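# Insert the peg fully into the block's hole in the box

## Task

Push the peg completely into the hole of the block that sits on the floor of the open box.

## Robot and tools

Robot: two six-joint arms, left_arm and right_arm, each with a two-finger gripper. Each arm is mounted on its own plate, and both plates hang from one metal frame behind the arms. A clearance warning treats a plate and its half of the frame as part of that arm. Calibrated bases in the scene frame: left_arm at (+0.014, +0.181, +0.187) m, quat_wxyz (+0.999, -0.036, +0.003, -0.023); right_arm at (-0.043, -0.183, +0.187) m, quat_wxyz (+0.999, +0.036, +0.002, -0.015).

Frames: the scene frame has its origin at table height, centred between the two nominal bases. +z is up, +x points out over the table, and left_arm is on the +y side (this is not the image left). Each arm's end_effector_position (m) and end_effector_quat_wxyz, and its wrist camera pose, are given in that arm's own base frame. Fixed cameras and the table use the scene frame. The gripper's +z axis points along the fingers, and the fingers close along its y axis. The reported point sits between the pads, roughly 1 cm short of the fingertips. Reported hand poses can be off by a few cm, more at long reach.

Row format: every command row has 14 numbers covering both arms, even if only one moves. The first 7 are for left_arm: waist, shoulder, elbow, wrist pitch, wrist yaw, wrist roll, then opening. The next 7 are the same for right_arm. Joint values are absolute target angles in radians, matching the Joint positions readout. Nominal ranges: waist -2.618..3.054, shoulder 0.000..3.142, elbow 0.000..3.142, wrist pitch -1.571..1.571, wrist yaw -1.571..1.571, wrist roll -2.094..2.094. The true ends can differ by up to 0.059 rad. A call is refused if a target lies beyond that margin and farther out than the current angle. Past the real end, a joint simply stops there, and the result notes "joint sent to its limit". Opening is an absolute command on a -1 (closed) to +1 (fully open) scale. Sending 0 is a real command, so repeat the present value to leave a gripper unchanged.

Tools:
- execute_actions(actions, cameras): actions is a list of actions. Each action is a list of up to 15 rows, and each row lasts one 1/30 s step. If an action has fewer rows, its last row repeats to fill 15 steps. An empty list just returns state and images. cameras chooses the images: omitted, null or ["all"] gives all; [] gives none.
- move(target, speed, blend, opening_speed, blocking, cameras): target is one 14-number row or a list of up to 15 rows, all absolute. Joints travel together along paths, so the hand follows a curve, and nothing steers around obstacles. speed is in rad/s for the joint with the farthest to go, from 0.01 to 12.57, default 0.5. Give one value, or one per target. blend (rad) rounds corners between list targets. opening_speed is the gripper command rate per second on the -1..1 scale, at least 0.2. With blocking=false the call returns after about 0.5 s while motion continues, and a new move replaces the running one. The result adds a "move:" line: done, off_target (resting more than 0.035 rad from target), moving, held or fault, plus limits=held if steps were withheld.
- wait(seconds 0..10, cameras): lets time pass while the last commands are held.
- stop(cameras): brakes a running move, and needs some room to do so.
- zoom_image(camera, region [x0,y0,x1,y1] px, at most 504x504): enlarges part of the latest image. Cameras: cam_head_left, cam_head_right, cam_left_wrist, cam_right_wrist, each 672x504.
- read_manual(section): licence text only.
- finished_scene(scene): ends the current scene and cannot be undone. Pass the current scene number.

Reading results: Joint positions and Joint velocities list each arm in joint order, then the finger opening in m (0.093 fully open) and its rate. "Joint targets" shows the angles currently being driven toward. To hold a joint still, resend it. Tool commands shows the current opening commands. grip_measured uses the -1..1 scale. The pads meet at about -0.94, and each mm of object width adds about 0.0208. The reading may sit up to 0.02 high. To grip a rigid flat object firmly, command at least 0.24 below the reading for its width, then keep sending that number. To release, send a value well above it. "joint command not followed" means the clearance check changed some targets. Joint torques are in N m, positive toward larger angles; joints 1 to 3 wrap at ±28. Step readings list joint angles at sampled steps.

Motion limits: each step, a target may lead the measured angle by at most 0.339 rad (waist, shoulder, elbow) or 2.2 rad (wrist joints). Targets that would move the hand more than 200 mm get scaled back. Friction and load can leave joints short, and tiny turns may not happen at all.

Avoid: dropping the peg or letting it go while it moves, anything leaving the table, slams, hard hits, hard pushes, and any contact between the arms, including one gripper closing on the other's fingers. Faster moves and targets set deeper past a contact press harder. Keeping an arm stretched out, loaded or pushing heats its motors. MOTOR HOT appears at 75 °C, a fault folds the arm at 90 °C, and at 100 °C it goes limp. Loose objects may occasionally get nudged. The peg must stay fully seated once the robot lets go.

Each tool is called in YAML: its name, and indented under it one key for each argument.

## Session

execute_actions:
  actions: []

Scene clock: 0.00 s.
left_arm: end_effector_position=(+0.3904, +0.0034, +0.0750) grip_measured=+1.000 end_effector_quat_wxyz=(+0.533, -0.034, +0.845, +0.014) | right_arm: end_effector_position=(+0.3826, -0.0317, +0.0874) grip_measured=+1.000 end_effector_quat_wxyz=(+0.563, +0.077, +0.822, -0.048)
Joint positions: left_arm=[-0.028 1.554 0.413 0.692 -0.086 -0.054 0.093] | right_arm=[-0.016 1.525 0.358 0.792 0.152 0.068 0.093]
Joint velocities: within noise
Joint torques (N m): no reading
Heat: left arm: 32 °C; right arm: 30 °C.
Joint targets: left_arm=[-0.028 1.547 0.422 0.695 -0.086 -0.054] | right_arm=[-0.016 1.516 0.368 0.802 0.152 0.068]
Tool commands: left_gripper/opening=+1.0 right_gripper/opening=+1.0

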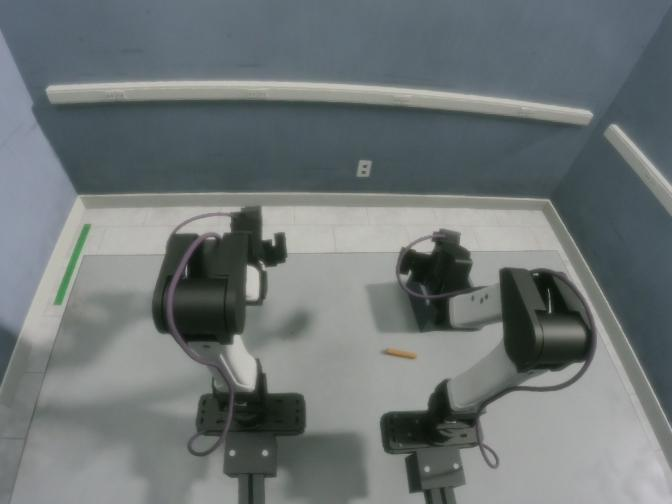

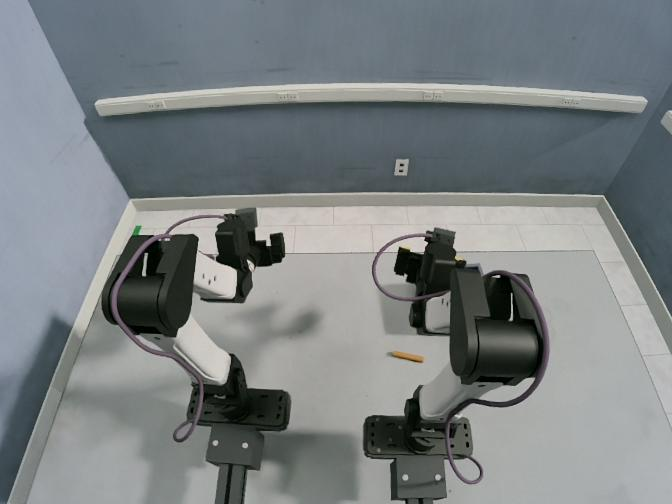

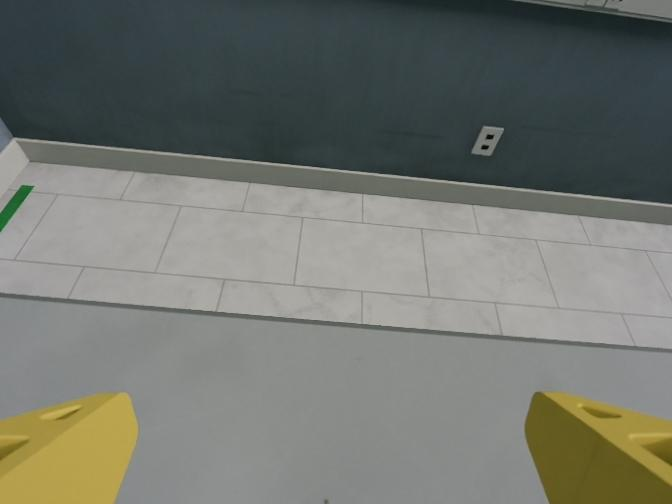

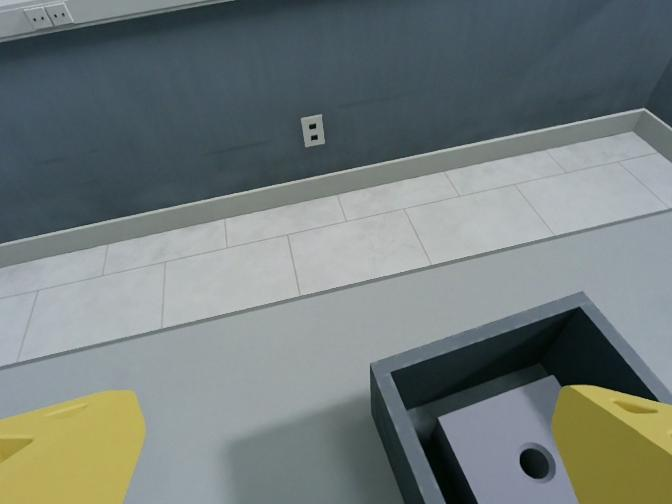

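zoom_image:
  camera: "cam_head_right"
  region: [340, 220, 540, 400]

zoom_image:
  camera: "cam_head_left"
  region: [340, 220, 540, 400]

Scaled by 2.520.

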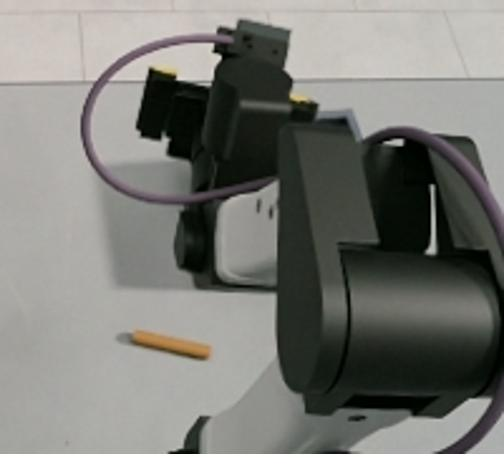

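Scaled by 2.520.

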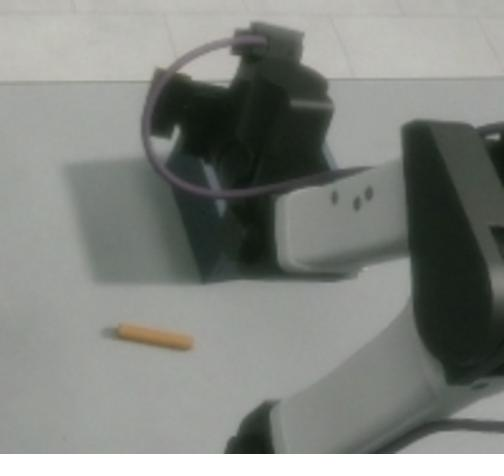

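move:
  target: [-0.028,1.547,0.422,0.695,-0.086,-0.054,1,0,1.281,0.649,-0.503,0,0,1]

Scene clock: 45.13 s.
left_arm: end_effector_position=(+0.3904, +0.0034, +0.0750) grip_measured=+1.000 end_effector_quat_wxyz=(+0.533, -0.034, +0.845, +0.014) | right_arm: end_effector_position=(+0.2669, -0.0038, +0.0330) grip_measured=+1.000 end_effector_quat_wxyz=(+0.188, +0.011, +0.982, -0.005)
Joint positions: left_arm=[-0.028 1.554 0.413 0.692 -0.086 -0.054 0.093] | right_arm=[-0.008 1.304 0.613 -0.502 0.01 0.012 0.093]
Joint torques (N m): left_arm=[-0.05 -4.62 5.94 2.19 -0.02 -0.05] | right_arm=[1.1 -5.68 10.85 0.96 -0.06 -0.08]
Heat: left arm: 33 °C; right arm: 33 °C.
Joint targets: left_arm=[-0.028 1.547 0.422 0.695 -0.086 -0.054] | right_arm=[0.000 1.281 0.649 -0.503 0.000 0.000]
move: off_target (right_arm); right_arm: the elbow is farthest, 0.036 rad from its target

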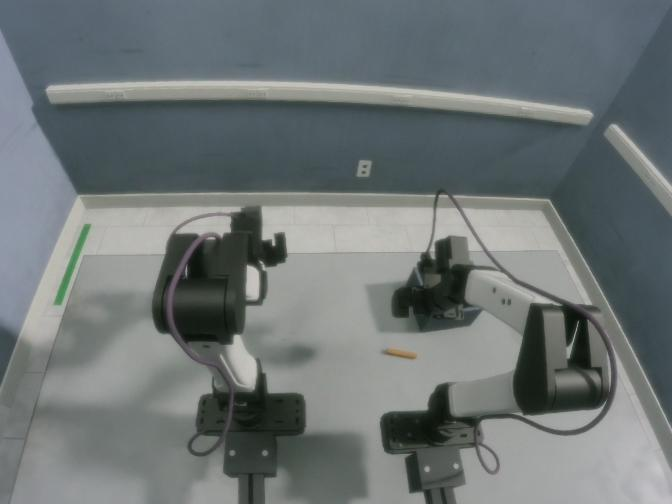

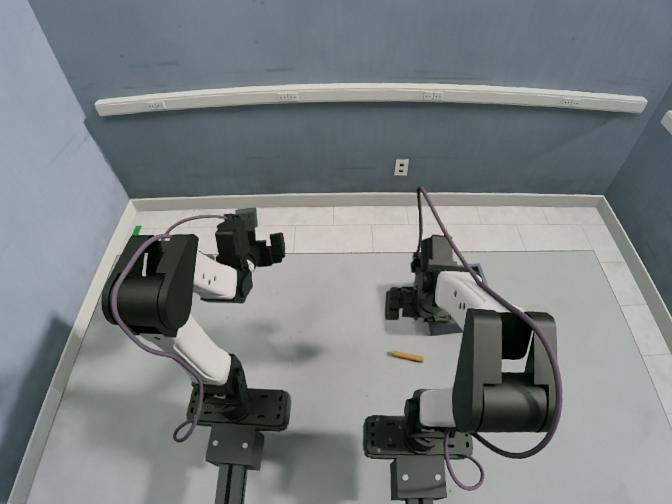

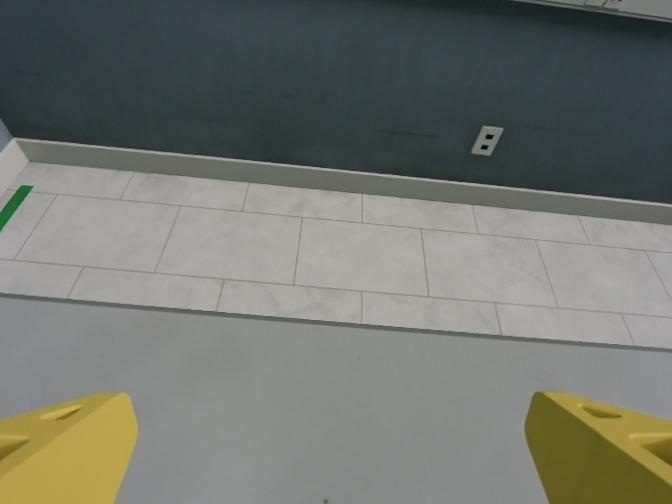

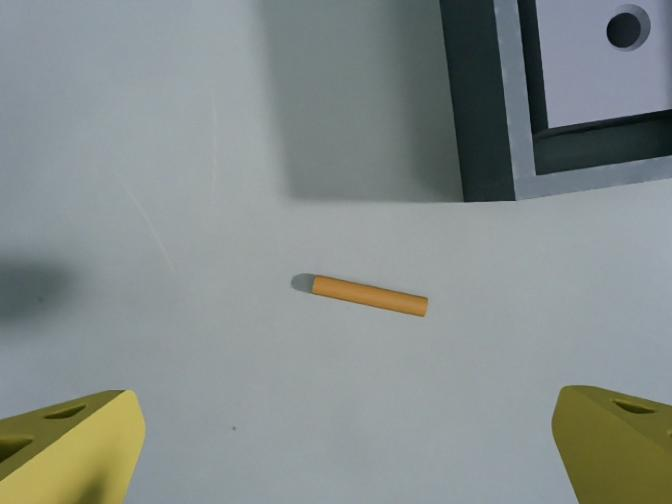

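move:
  target: [-0.028,1.547,0.422,0.695,-0.086,-0.054,1,-0.28,1.57,0.988,-0.456,0,0,1]
  cameras: ["cam_right_wrist","cam_head_right"]

Scene clock: 58.27 s.
left_arm: end_effector_position=(+0.3904, +0.0034, +0.0750) grip_measured=+1.000 end_effector_quat_wxyz=(+0.533, -0.034, +0.845, +0.014) | right_arm: end_effector_position=(+0.3530, -0.1006, +0.0741) grip_measured=+1.000 end_effector_quat_wxyz=(+0.242, +0.139, +0.960, -0.034)
Joint positions: left_arm=[-0.028 1.554 0.413 0.692 -0.086 -0.054 0.093] | right_arm=[-0.276 1.558 0.954 -0.473 0.004 0.011 0.093]
Joint torques (N m): left_arm=[0.02 -4.63 5.94 2.2 -0.01 -0.07] | right_arm=[0.17 -5.5 11.07 1.27 -0.04 -0.07]
Heat: left arm: 33 °C; right arm: 35 °C.
Joint targets: left_arm=[-0.028 1.547 0.422 0.695 -0.086 -0.054] | right_arm=[-0.280 1.570 0.988 -0.456 0.000 0.000]
move: done
Images, in order (width x height): cam_head_right 672x504, cam_right_wrist 672x504.

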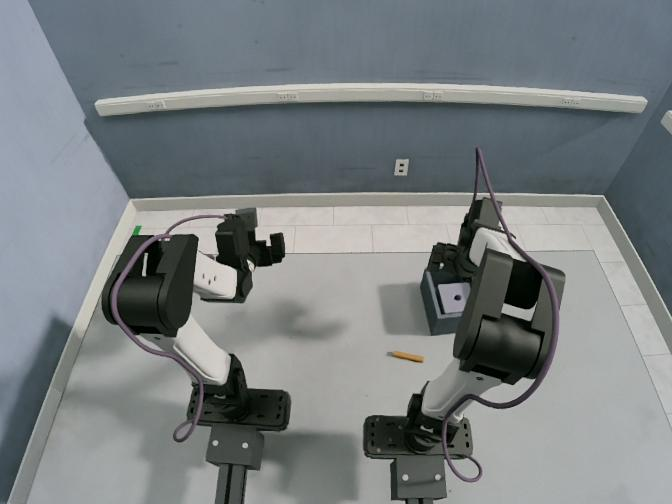

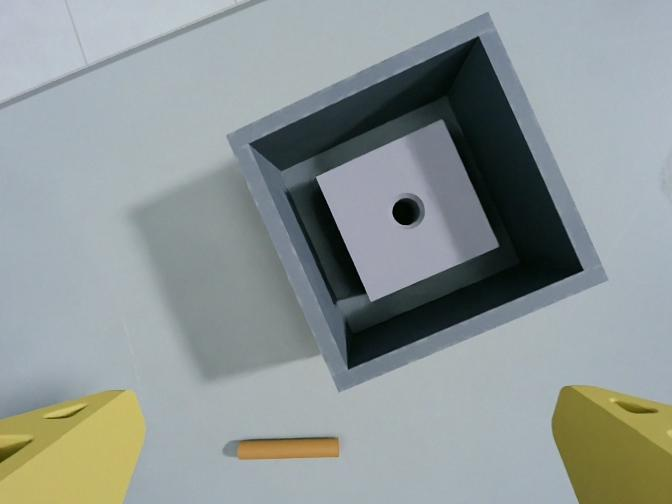

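move:
  target:
    - [-0.028,1.547,0.422,0.695,-0.086,-0.054,1,0.0,1.55,0.8,-0.45,0.2,-0.6,1]
    - [-0.028,1.547,0.422,0.695,-0.086,-0.054,1,0.215,2.215,0.875,-0.389,0.39,-1.13,1]
  blend: 0.1

Scene clock: 128.73 s.
left_arm: end_effector_position=(+0.3904, +0.0034, +0.0750) grip_measured=+1.000 end_effector_quat_wxyz=(+0.533, -0.034, +0.845, +0.014) | right_arm: end_effector_position=(+0.2551, -0.0107, -0.1262) grip_measured=+1.000 end_effector_quat_wxyz=(-0.163, -0.615, +0.760, -0.132)
Joint positions: left_arm=[-0.028 1.554 0.413 0.692 -0.086 -0.054 0.093] | right_arm=[0.209 2.206 0.856 -0.402 0.385 -1.117 0.093]
Joint torques (N m): left_arm=[-0.03 -4.6 5.91 2.19 -0.02 -0.06] | right_arm=[1.32 -7.13 5.11 -0.1 0.2 -0.07]
Heat: left arm: 34 °C; right arm: 40 °C.
Joint targets: left_arm=[-0.028 1.547 0.422 0.695 -0.086 -0.054] | right_arm=[0.215 2.215 0.875 -0.389 0.390 -1.130]
move: done

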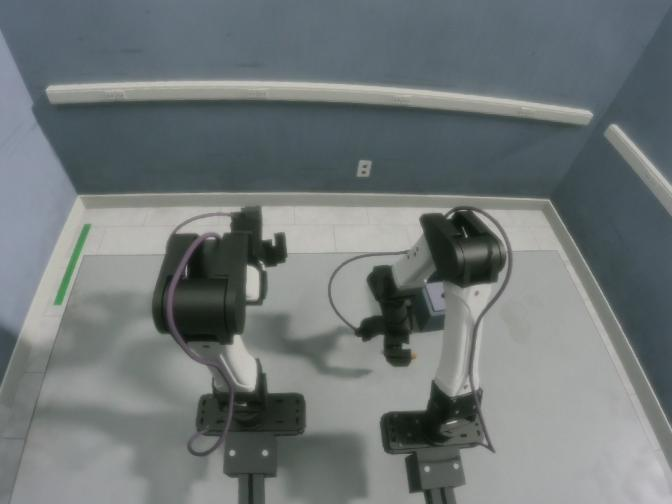

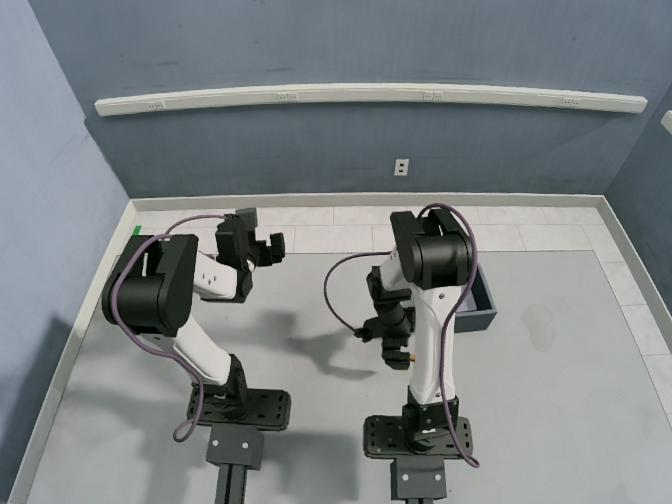

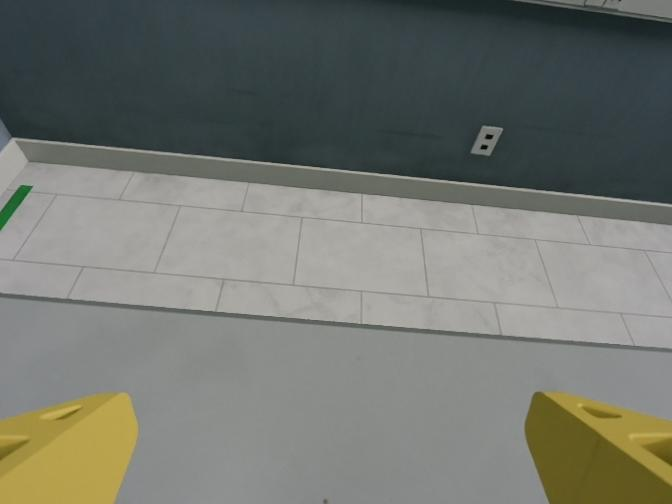

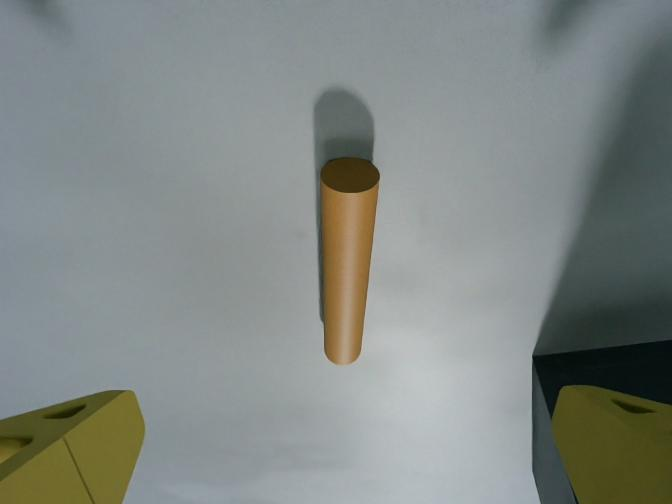

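move:
  target: [-0.028,1.547,0.422,0.695,-0.086,-0.054,1,0.215,2.332,0.889,-0.286,0.39,-1.13,1]
  speed: 0.3
  cameras: ["cam_right_wrist","cam_head_right"]

Scene clock: 143.43 s.
left_arm: end_effector_position=(+0.3904, +0.0034, +0.0750) grip_measured=+1.000 end_effector_quat_wxyz=(+0.533, -0.034, +0.845, +0.014) | right_arm: end_effector_position=(+0.2554, -0.0108, -0.1556) grip_measured=+1.000 end_effector_quat_wxyz=(-0.163, -0.616, +0.759, -0.133)
Joint positions: left_arm=[-0.028 1.554 0.413 0.692 -0.086 -0.054 0.093] | right_arm=[0.209 2.32 0.869 -0.3 0.386 -1.118 0.093]
Joint torques (N m): left_arm=[-0.01 -4.6 5.89 2.19 -0.01 -0.05] | right_arm=[1.06 -7.09 4.66 -0.06 0.22 -0.11]
Heat: left arm: 35 °C; right arm: 37 °C.
Joint targets: left_arm=[-0.028 1.547 0.422 0.695 -0.086 -0.054] | right_arm=[0.215 2.332 0.889 -0.286 0.390 -1.130]
move: done
Images, in order (width x height): cam_head_right 672x504, cam_right_wrist 672x504.

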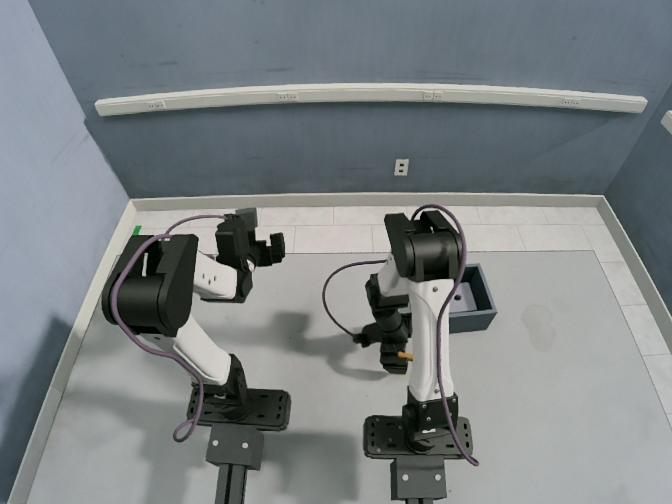

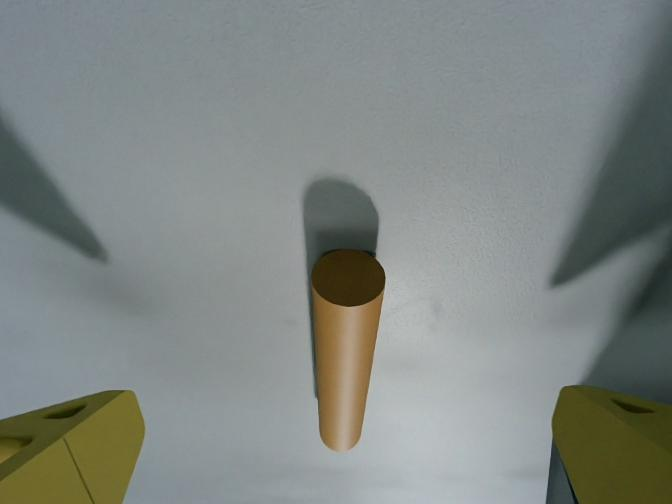

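move:
  target: [-0.028,1.547,0.422,0.695,-0.086,-0.054,1,0.242,2.384,0.901,-0.246,0.39,-1.13,1]
  speed: 0.2
  cameras: ["cam_right_wrist","cam_head_left"]

zoom_image:
  camera: "cam_head_left"
  region: [340, 260, 480, 400]

Scene clock: 160.97 s.
left_arm: end_effector_position=(+0.3904, +0.0034, +0.0750) grip_measured=+1.000 end_effector_quat_wxyz=(+0.533, -0.034, +0.845, +0.014) | right_arm: end_effector_position=(+0.2572, -0.0039, -0.1681) grip_measured=+1.000 end_effector_quat_wxyz=(-0.160, -0.625, +0.752, -0.136)
Joint positions: left_arm=[-0.028 1.554 0.413 0.692 -0.086 -0.054 0.093] | right_arm=[0.234 2.371 0.883 -0.26 0.387 -1.119 0.093]
Joint torques (N m): left_arm=[0.01 -4.6 5.9 2.19 -0.02 -0.05] | right_arm=[1.32 -7.17 4.18 -0.08 0.22 -0.08]
Heat: left arm: 35 °C; right arm: 36 °C.
Joint targets: left_arm=[-0.028 1.547 0.422 0.695 -0.086 -0.054] | right_arm=[0.242 2.384 0.901 -0.246 0.390 -1.130]
move: done
Images, in order (width x height): cam_head_left 672x504, cam_right_wrist 672x504.

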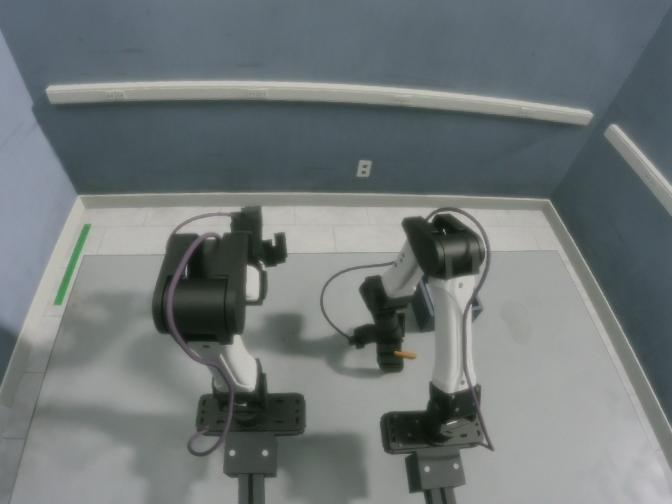

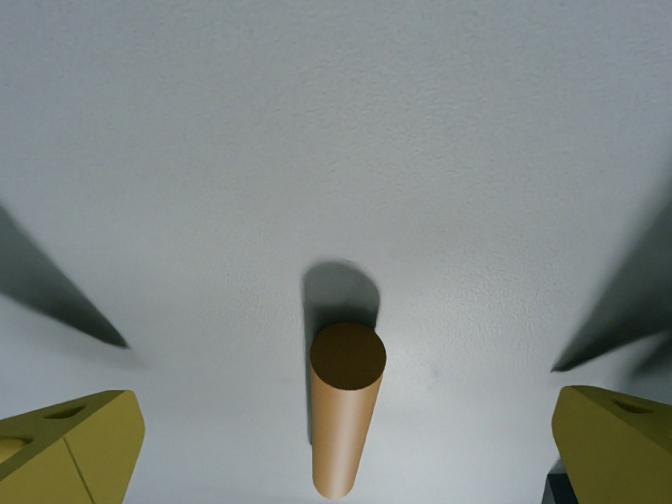

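Scaled by 3.600.

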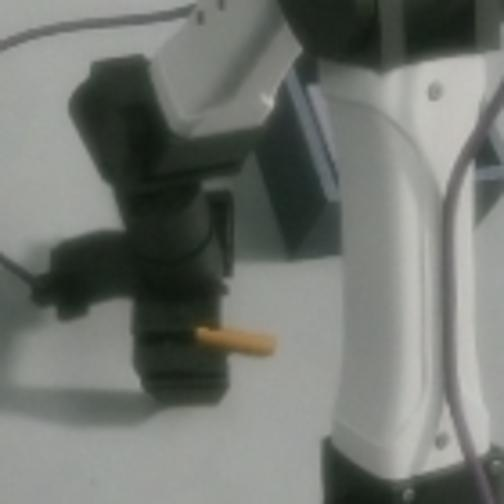

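move:
  target: [-0.028,1.547,0.422,0.695,-0.086,-0.054,1,0.242,2.384,0.901,-0.246,0.39,-1.13,-0.92]
  opening_speed: 0.8
  cameras: ["cam_right_wrist"]

Scene clock: 167.70 s.
left_arm: end_effector_position=(+0.3904, +0.0034, +0.0750) grip_measured=+1.000 end_effector_quat_wxyz=(+0.533, -0.034, +0.845, +0.014) | right_arm: end_effector_position=(+0.2574, -0.0039, -0.1681) grip_measured=-0.804 end_effector_quat_wxyz=(-0.160, -0.625, +0.752, -0.136)
Joint positions: left_arm=[-0.028 1.554 0.413 0.692 -0.086 -0.054 0.093] | right_arm=[0.234 2.371 0.883 -0.259 0.387 -1.119 0.007]
Joint torques (N m): left_arm=[-0.01 -4.57 5.96 2.21 0 -0.05] | right_arm=[1.46 -7.2 4.12 -0.05 0.19 -0.07]
Heat: left arm: 35 °C; right arm: 35 °C.
Joint targets: left_arm=[-0.028 1.547 0.422 0.695 -0.086 -0.054] | right_arm=[0.242 2.384 0.901 -0.246 0.390 -1.130]
move: done
Images, in order (width x height): cam_right_wrist 672x504.

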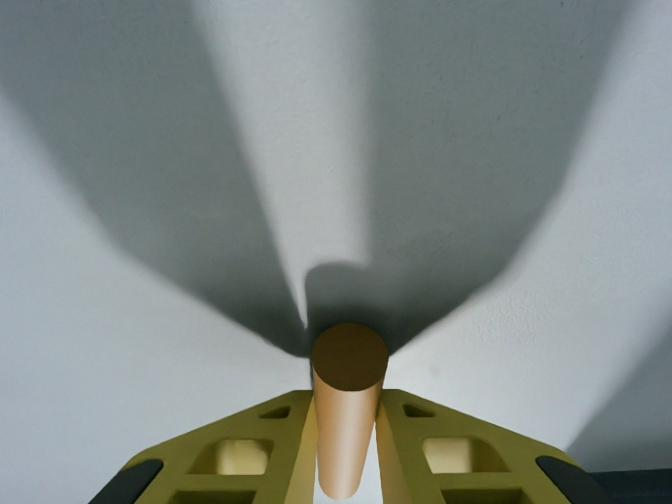

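move:
  target:
    - [-0.028,1.547,0.422,0.695,-0.086,-0.054,1,0.242,2.215,0.875,-0.389,0.39,-1.13,-0.92]
    - [-0.028,1.547,0.422,0.695,-0.086,-0.054,1,-0.1,1.82,0.52,0.99,0,-0.07,-0.92]
    - [-0.028,1.547,0.422,0.695,-0.086,-0.054,1,-0.385,2.223,0.597,1.324,0,-0.07,-0.92]
  speed: [0.3,0.6,0.4]
  blend: [0.05,0.05,0]

Scene clock: 189.10 s.
left_arm: end_effector_position=(+0.3904, +0.0034, +0.0750) grip_measured=+1.000 end_effector_quat_wxyz=(+0.533, -0.034, +0.845, +0.014) | right_arm: end_effector_position=(+0.4170, -0.1689, -0.0044) grip_measured=-0.822 end_effector_quat_wxyz=(+0.561, +0.124, +0.807, -0.137)
Joint positions: left_arm=[-0.028 1.554 0.413 0.692 -0.086 -0.054 0.093] | right_arm=[-0.381 2.212 0.575 1.298 0.01 -0.084 0.006]
Joint torques (N m): left_arm=[0.01 -4.62 5.91 2.2 0 -0.06] | right_arm=[0.28 -7.38 5.7 2.21 -0.12 0.2]
Heat: left arm: 35 °C; right arm: 34 °C.
Joint targets: left_arm=[-0.028 1.547 0.422 0.695 -0.086 -0.054] | right_arm=[-0.385 2.223 0.597 1.324 0.000 -0.070]
move: done

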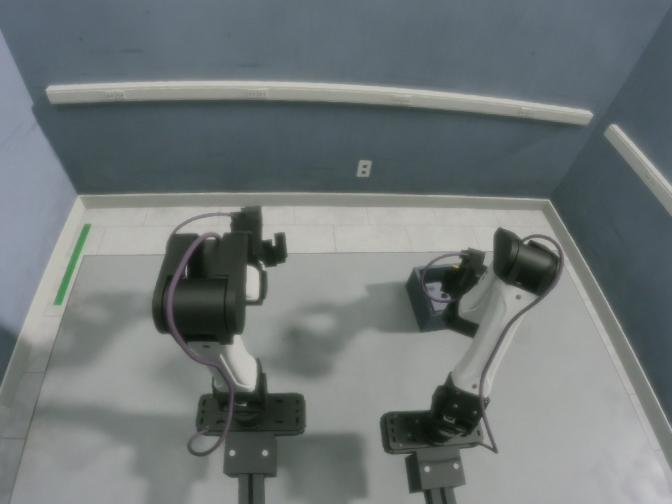

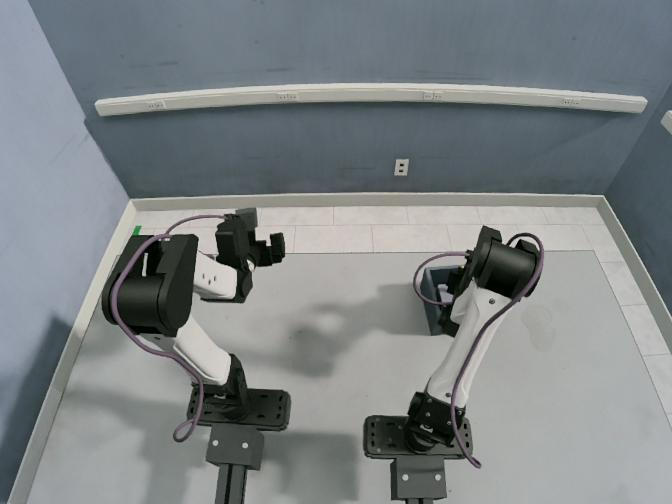

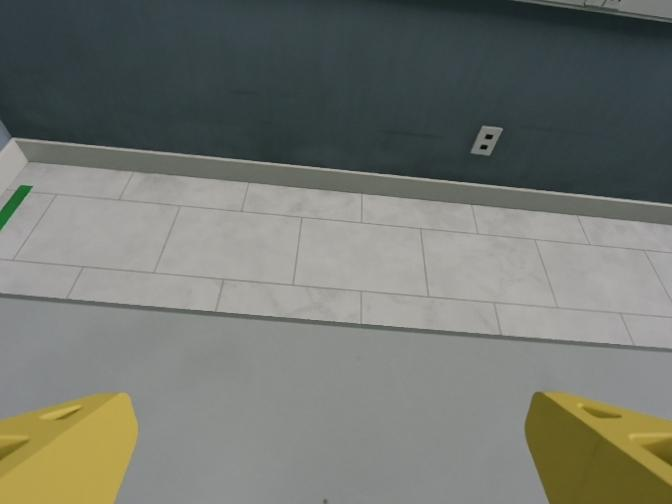

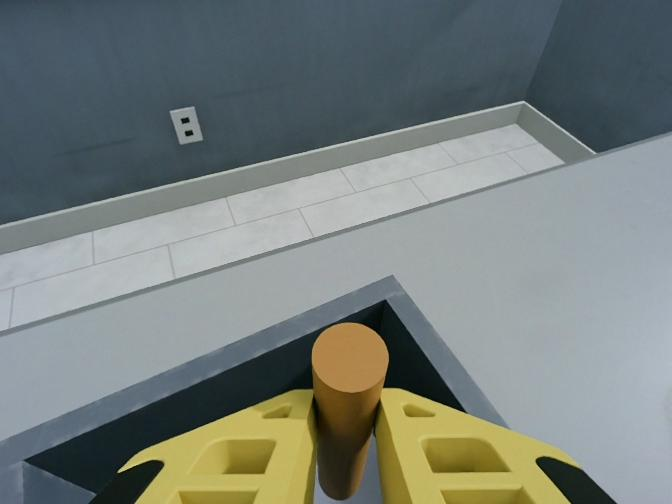

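move:
  target: [-0.028,1.547,0.422,0.695,-0.086,-0.054,1,-0.274,2.072,0.229,1.540,0,-0.064,-0.92]
  cameras: ["cam_right_wrist"]

Scene clock: 211.03 s.
left_arm: end_effector_position=(+0.3904, +0.0034, +0.0750) grip_measured=+1.000 end_effector_quat_wxyz=(+0.533, -0.034, +0.845, +0.014) | right_arm: end_effector_position=(+0.3466, -0.1019, -0.0095) grip_measured=-0.822 end_effector_quat_wxyz=(+0.536, +0.088, +0.834, -0.102)
Joint positions: left_arm=[-0.028 1.554 0.413 0.692 -0.086 -0.054 0.093] | right_arm=[-0.281 2.107 0.236 1.454 0.01 -0.078 0.006]
Joint torques (N m): left_arm=[0.01 -4.6 5.91 2.19 -0.01 -0.05] | right_arm=[1.16 -9.26 1.14 2.8 -0.11 0.2]
Heat: left arm: 36 °C; right arm: 35 °C.
Joint targets: left_arm=[-0.028 1.547 0.422 0.695 -0.086 -0.054] | right_arm=[-0.274 2.072 0.229 1.540 0.000 -0.064]
move: off_target (right_arm); right_arm: the wrist pitch is farthest, 0.086 rad from its target
Images, in order (width x height): cam_right_wrist 672x504.

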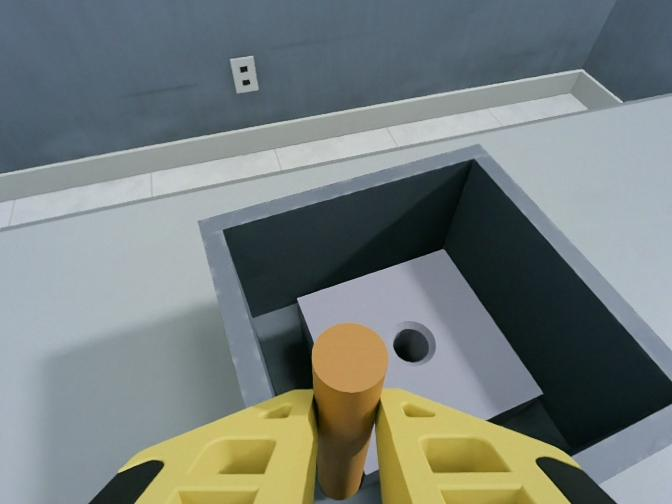

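move:
  target:
    - [-0.028,1.547,0.422,0.695,-0.086,-0.054,1,-0.281,1.76,0.224,1.22,0,-0.064,-0.92]
    - [-0.028,1.547,0.422,0.695,-0.086,-0.054,1,0.08,2.077,0.588,1.16,0,-0.064,-0.92]
    - [-0.028,1.547,0.422,0.695,-0.086,-0.054,1,0.085,2.625,0.923,1.370,0,-0.064,-0.92]
  blend: [0.02,0.05,0]

Scene clock: 284.73 s.
left_arm: end_effector_position=(+0.3904, +0.0034, +0.0750) grip_measured=+1.000 end_effector_quat_wxyz=(+0.533, -0.034, +0.845, +0.014) | right_arm: end_effector_position=(+0.4971, +0.0375, -0.0924) grip_measured=-0.822 end_effector_quat_wxyz=(+0.565, -0.062, +0.823, -0.003)
Joint positions: left_arm=[-0.028 1.554 0.413 0.692 -0.086 -0.054 0.093] | right_arm=[0.078 2.614 0.9 1.344 0.006 -0.078 0.006]
Joint torques (N m): left_arm=[0.01 -4.6 5.89 2.21 0 -0.05] | right_arm=[1.5 -9.31 5.29 2.2 -0.04 0.19]
Heat: left arm: 37 °C; right arm: 45 °C.
Joint targets: left_arm=[-0.028 1.547 0.422 0.695 -0.086 -0.054] | right_arm=[0.085 2.625 0.923 1.370 0.000 -0.064]
move: done

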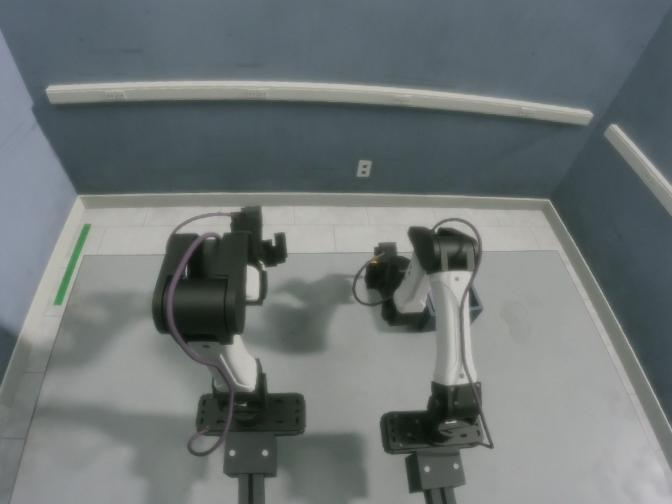

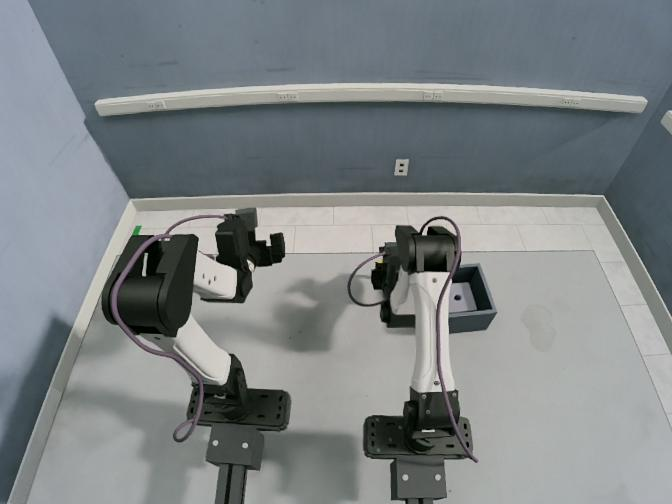

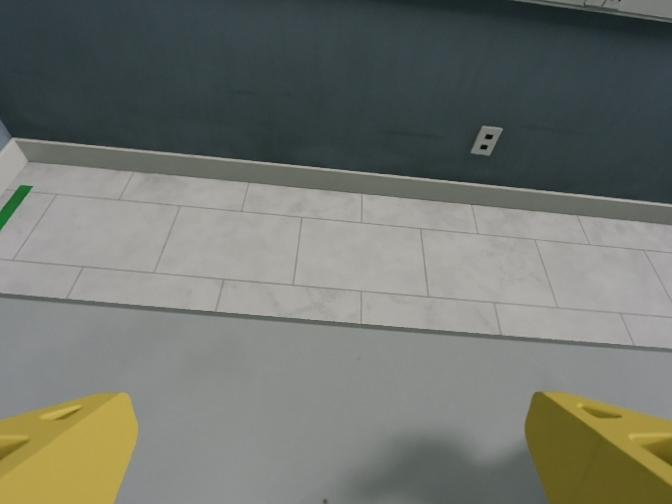

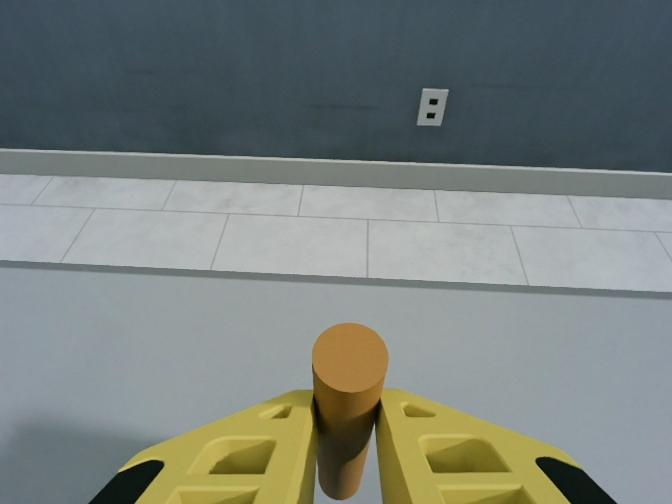

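move:
  target: [-0.028,1.547,0.422,0.695,-0.086,-0.054,1,0.085,2.681,0.950,1.408,0,-0.064,-0.92]
  speed: 0.1
  cameras: ["cam_right_wrist"]

Scene clock: 290.10 s.
left_arm: end_effector_position=(+0.3904, +0.0034, +0.0750) grip_measured=+1.000 end_effector_quat_wxyz=(+0.533, -0.034, +0.845, +0.014) | right_arm: end_effector_position=(+0.4992, +0.0377, -0.1021) grip_measured=-0.822 end_effector_quat_wxyz=(+0.570, -0.062, +0.819, -0.003)
Joint positions: left_arm=[-0.028 1.554 0.413 0.692 -0.086 -0.054 0.093] | right_arm=[0.078 2.666 0.93 1.378 0.006 -0.078 0.006]
Joint torques (N m): left_arm=[0.01 -4.56 5.91 2.19 -0.01 -0.04] | right_arm=[1.57 -9.05 4.93 2.27 -0.03 0.19]
Heat: left arm: 37 °C; right arm: 45 °C.
Joint targets: left_arm=[-0.028 1.547 0.422 0.695 -0.086 -0.054] | right_arm=[0.085 2.681 0.950 1.408 0.000 -0.064]
move: done
Images, in order (width x height): cam_right_wrist 672x504.

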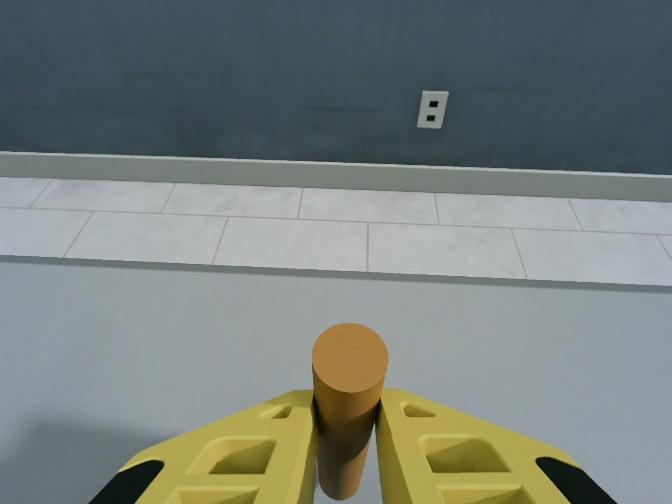

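move:
  target: [-0.028,1.547,0.422,0.695,-0.086,-0.054,1,0.085,2.711,0.964,1.424,0,-0.064,-0.92]
  speed: 0.1
  cameras: []

move:
  target: [-0.028,1.547,0.422,0.695,-0.086,-0.054,1,0.085,2.727,0.972,1.433,0,-0.064,-0.92]
  speed: 0.1
  cameras: ["cam_right_wrist"]

Scene clock: 294.73 s.
left_arm: end_effector_position=(+0.3904, +0.0034, +0.0750) grip_measured=+1.000 end_effector_quat_wxyz=(+0.533, -0.034, +0.845, +0.014) | right_arm: end_effector_position=(+0.4987, +0.0377, -0.1098) grip_measured=-0.822 end_effector_quat_wxyz=(+0.569, -0.062, +0.820, -0.003)
Joint positions: left_arm=[-0.028 1.554 0.413 0.692 -0.086 -0.054 0.093] | right_arm=[0.078 2.696 0.945 1.391 0.006 -0.078 0.006]
Joint torques (N m): left_arm=[0.01 -4.63 5.9 2.19 -0.01 -0.05] | right_arm=[1.48 -8.94 4.63 2.29 -0.07 0.22]
Heat: left arm: 37 °C; right arm: 44 °C.
Joint targets: left_arm=[-0.028 1.547 0.422 0.695 -0.086 -0.054] | right_arm=[0.085 2.711 0.964 1.424 0.000 -0.064]
move: done
No camera images: "cameras" was empty.

Scene clock: 295.43 s.
left_arm: end_effector_position=(+0.3904, +0.0034, +0.0750) grip_measured=+1.000 end_effector_quat_wxyz=(+0.533, -0.034, +0.845, +0.014) | right_arm: end_effector_position=(+0.4992, +0.0377, -0.1128) grip_measured=-0.822 end_effector_quat_wxyz=(+0.570, -0.062, +0.819, -0.003)
Joint positions: left_arm=[-0.028 1.554 0.413 0.692 -0.086 -0.054 0.093] | right_arm=[0.078 2.711 0.954 1.4 0.006 -0.078 0.006]
Joint torques (N m): left_arm=[-0.01 -4.56 5.93 2.19 -0.01 -0.05] | right_arm=[1.51 -9.01 4.63 2.32 -0.05 0.2]
Heat: left arm: 37 °C; right arm: 44 °C.
Joint targets: left_arm=[-0.028 1.547 0.422 0.695 -0.086 -0.054] | right_arm=[0.085 2.727 0.972 1.433 0.000 -0.064]
move: done
Images, in order (width x height): cam_right_wrist 672x504.

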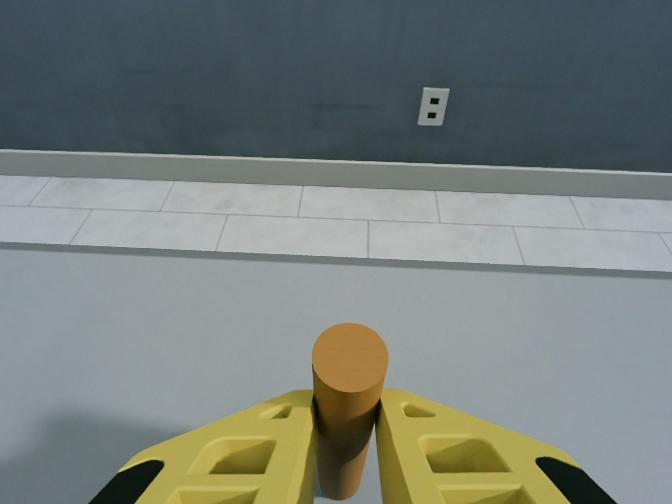

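move:
  target: [-0.028,1.547,0.422,0.695,-0.086,-0.054,1,0.085,2.743,0.980,1.442,0,-0.064,-0.92]
  speed: 0.1
  cameras: []

move:
  target: [-0.028,1.547,0.422,0.695,-0.086,-0.054,1,0.085,2.759,0.988,1.451,0,-0.064,-0.92]
  speed: 0.1
  cameras: ["cam_right_wrist"]

Scene clock: 300.17 s.
left_arm: end_effector_position=(+0.3904, +0.0034, +0.0750) grip_measured=+1.000 end_effector_quat_wxyz=(+0.533, -0.034, +0.845, +0.014) | right_arm: end_effector_position=(+0.5008, +0.0378, -0.1130) grip_measured=-0.822 end_effector_quat_wxyz=(+0.576, -0.061, +0.815, -0.003)
Joint positions: left_arm=[-0.028 1.554 0.413 0.692 -0.086 -0.054 0.093] | right_arm=[0.078 2.724 0.963 1.417 0.006 -0.078 0.006]
Joint torques (N m): left_arm=[0.03 -4.55 5.93 2.19 -0.01 -0.05] | right_arm=[1.55 -8.87 4.56 2.22 -0.05 0.19]
Heat: left arm: 37 °C; right arm: 43 °C.
Joint targets: left_arm=[-0.028 1.547 0.422 0.695 -0.086 -0.054] | right_arm=[0.085 2.743 0.980 1.442 0.000 -0.064]
move: done
No camera images: "cameras" was empty.

Scene clock: 300.90 s.
left_arm: end_effector_position=(+0.3904, +0.0034, +0.0750) grip_measured=+1.000 end_effector_quat_wxyz=(+0.533, -0.034, +0.845, +0.014) | right_arm: end_effector_position=(+0.5023, +0.0379, -0.1133) grip_measured=-0.822 end_effector_quat_wxyz=(+0.581, -0.061, +0.811, -0.003)
Joint positions: left_arm=[-0.028 1.554 0.413 0.692 -0.086 -0.054 0.093] | right_arm=[0.078 2.737 0.973 1.434 0.006 -0.078 0.006]
Joint torques (N m): left_arm=[-0.02 -4.62 5.89 2.2 -0.01 -0.05] | right_arm=[1.55 -8.47 4.23 2.13 -0.05 0.2]
Heat: left arm: 37 °C; right arm: 43 °C.
Joint targets: left_arm=[-0.028 1.547 0.422 0.695 -0.086 -0.054] | right_arm=[0.085 2.759 0.988 1.451 0.000 -0.064]
move: done
Images, in order (width x height): cam_right_wrist 672x504.

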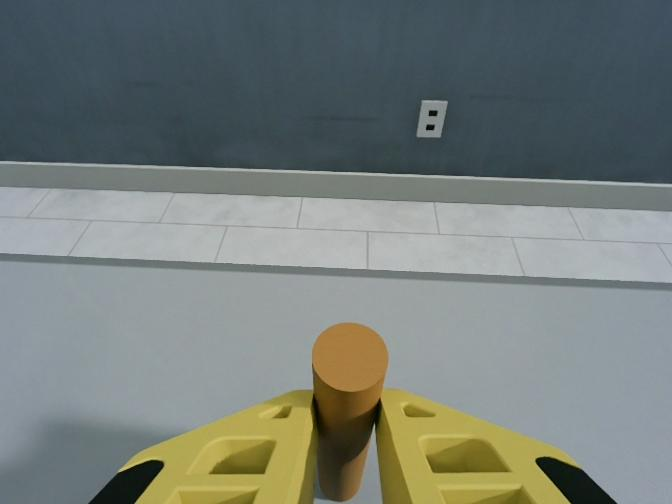

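move:
  target:
    - [-0.028,1.547,0.422,0.695,-0.086,-0.054,1,0.085,2.727,0.972,1.431,0,-0.064,-0.92]
    - [-0.028,1.547,0.422,0.695,-0.086,-0.054,1,0.085,2.727,0.972,1.431,0,-0.064,-0.45]
  speed: 0.1
  opening_speed: 0.4
  cameras: ["cam_right_wrist","cam_head_left"]

zoom_image:
  camera: "cam_head_left"
  region: [330, 220, 450, 340]

Scene clock: 309.60 s.
left_arm: end_effector_position=(+0.3904, +0.0034, +0.0750) grip_measured=+1.000 end_effector_quat_wxyz=(+0.533, -0.034, +0.845, +0.014) | right_arm: end_effector_position=(+0.5014, +0.0379, -0.1159) grip_measured=-0.452 end_effector_quat_wxyz=(+0.577, -0.061, +0.815, -0.003)
Joint positions: left_arm=[-0.028 1.554 0.413 0.692 -0.086 -0.054 0.093] | right_arm=[0.078 2.737 0.973 1.423 0.006 -0.078 0.024]
Joint torques (N m): left_arm=[-0.02 -4.64 5.91 2.2 -0.01 -0.04] | right_arm=[1.62 -11.52 2.55 2.05 -0.06 0.2]
Heat: left arm: 37 °C; right arm: 43 °C.
Joint targets: left_arm=[-0.028 1.547 0.422 0.695 -0.086 -0.054] | right_arm=[0.085 2.727 0.972 1.431 0.000 -0.064]
move: done
Images, in order (width x height): cam_head_left 672x504, cam_right_wrist 672x504.

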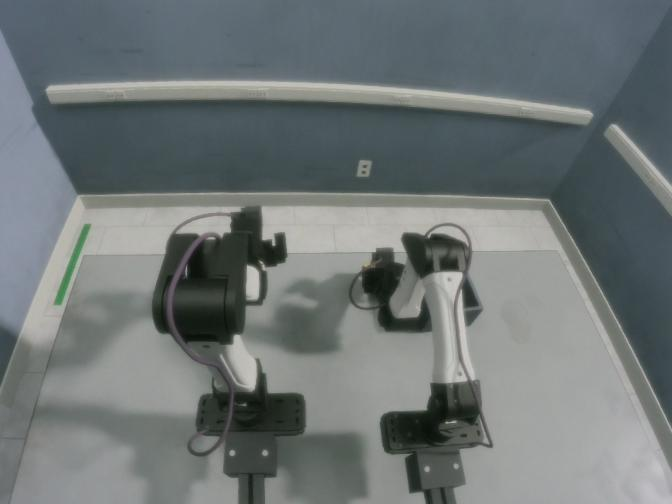

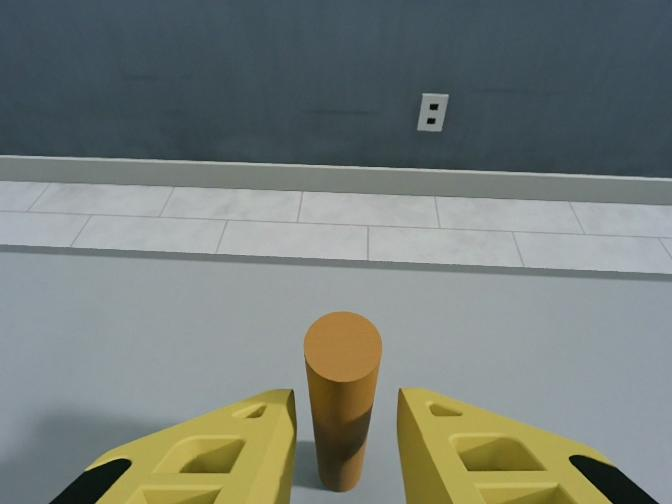

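Scaled by 4.200.

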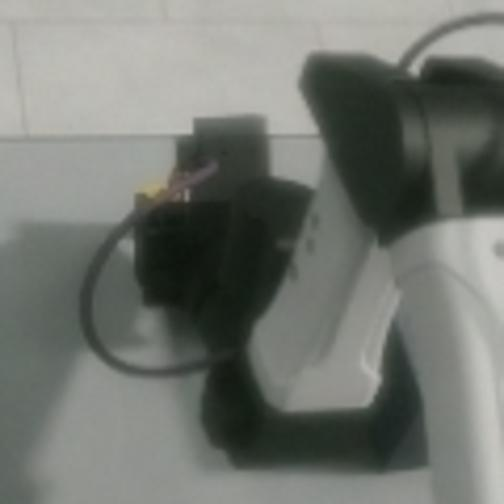

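move:
  target:
    - [-0.028,1.547,0.422,0.695,-0.086,-0.054,1,0.087,2.603,0.98,1.172,0,-0.066,-0.45]
    - [-0.028,1.547,0.422,0.695,-0.086,-0.054,1,0.087,2.503,1.012,0.912,0,-0.073,-0.45]
    - [-0.028,1.547,0.422,0.695,-0.086,-0.054,1,0.087,2.433,1.082,0.642,0,-0.083,-0.45]
  speed: 0.4
  blend: [0.05,0.05,0]
  cameras: ["cam_right_wrist"]

Scene clock: 333.73 s.
left_arm: end_effector_position=(+0.3904, +0.0034, +0.0750) grip_measured=+1.000 end_effector_quat_wxyz=(+0.533, -0.034, +0.845, +0.014) | right_arm: end_effector_position=(+0.4943, +0.0373, -0.1296) grip_measured=-0.452 end_effector_quat_wxyz=(+0.384, -0.070, +0.921, -0.003)
Joint positions: left_arm=[-0.028 1.554 0.413 0.692 -0.086 -0.054 0.093] | right_arm=[0.078 2.483 1.059 0.642 0.006 -0.078 0.024]
Joint torques (N m): left_arm=[0.05 -4.59 5.91 2.2 -0.01 -0.05] | right_arm=[1.76 -15.38 6.71 1.57 -0.06 -0.03]
Heat: left arm: 37 °C; right arm: 41 °C.
Joint targets: left_arm=[-0.028 1.547 0.422 0.695 -0.086 -0.054] | right_arm=[0.087 2.433 1.082 0.642 0.000 -0.083]
move: off_target (right_arm); right_arm: the shoulder is farthest, 0.050 rad from its target
Images, in order (width x height): cam_right_wrist 672x504.

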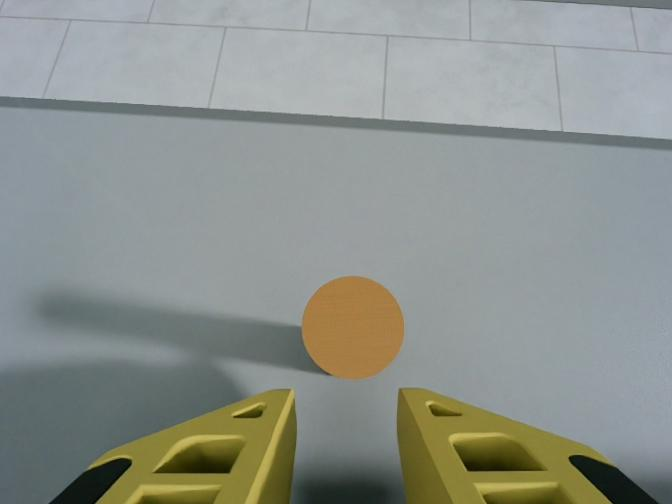

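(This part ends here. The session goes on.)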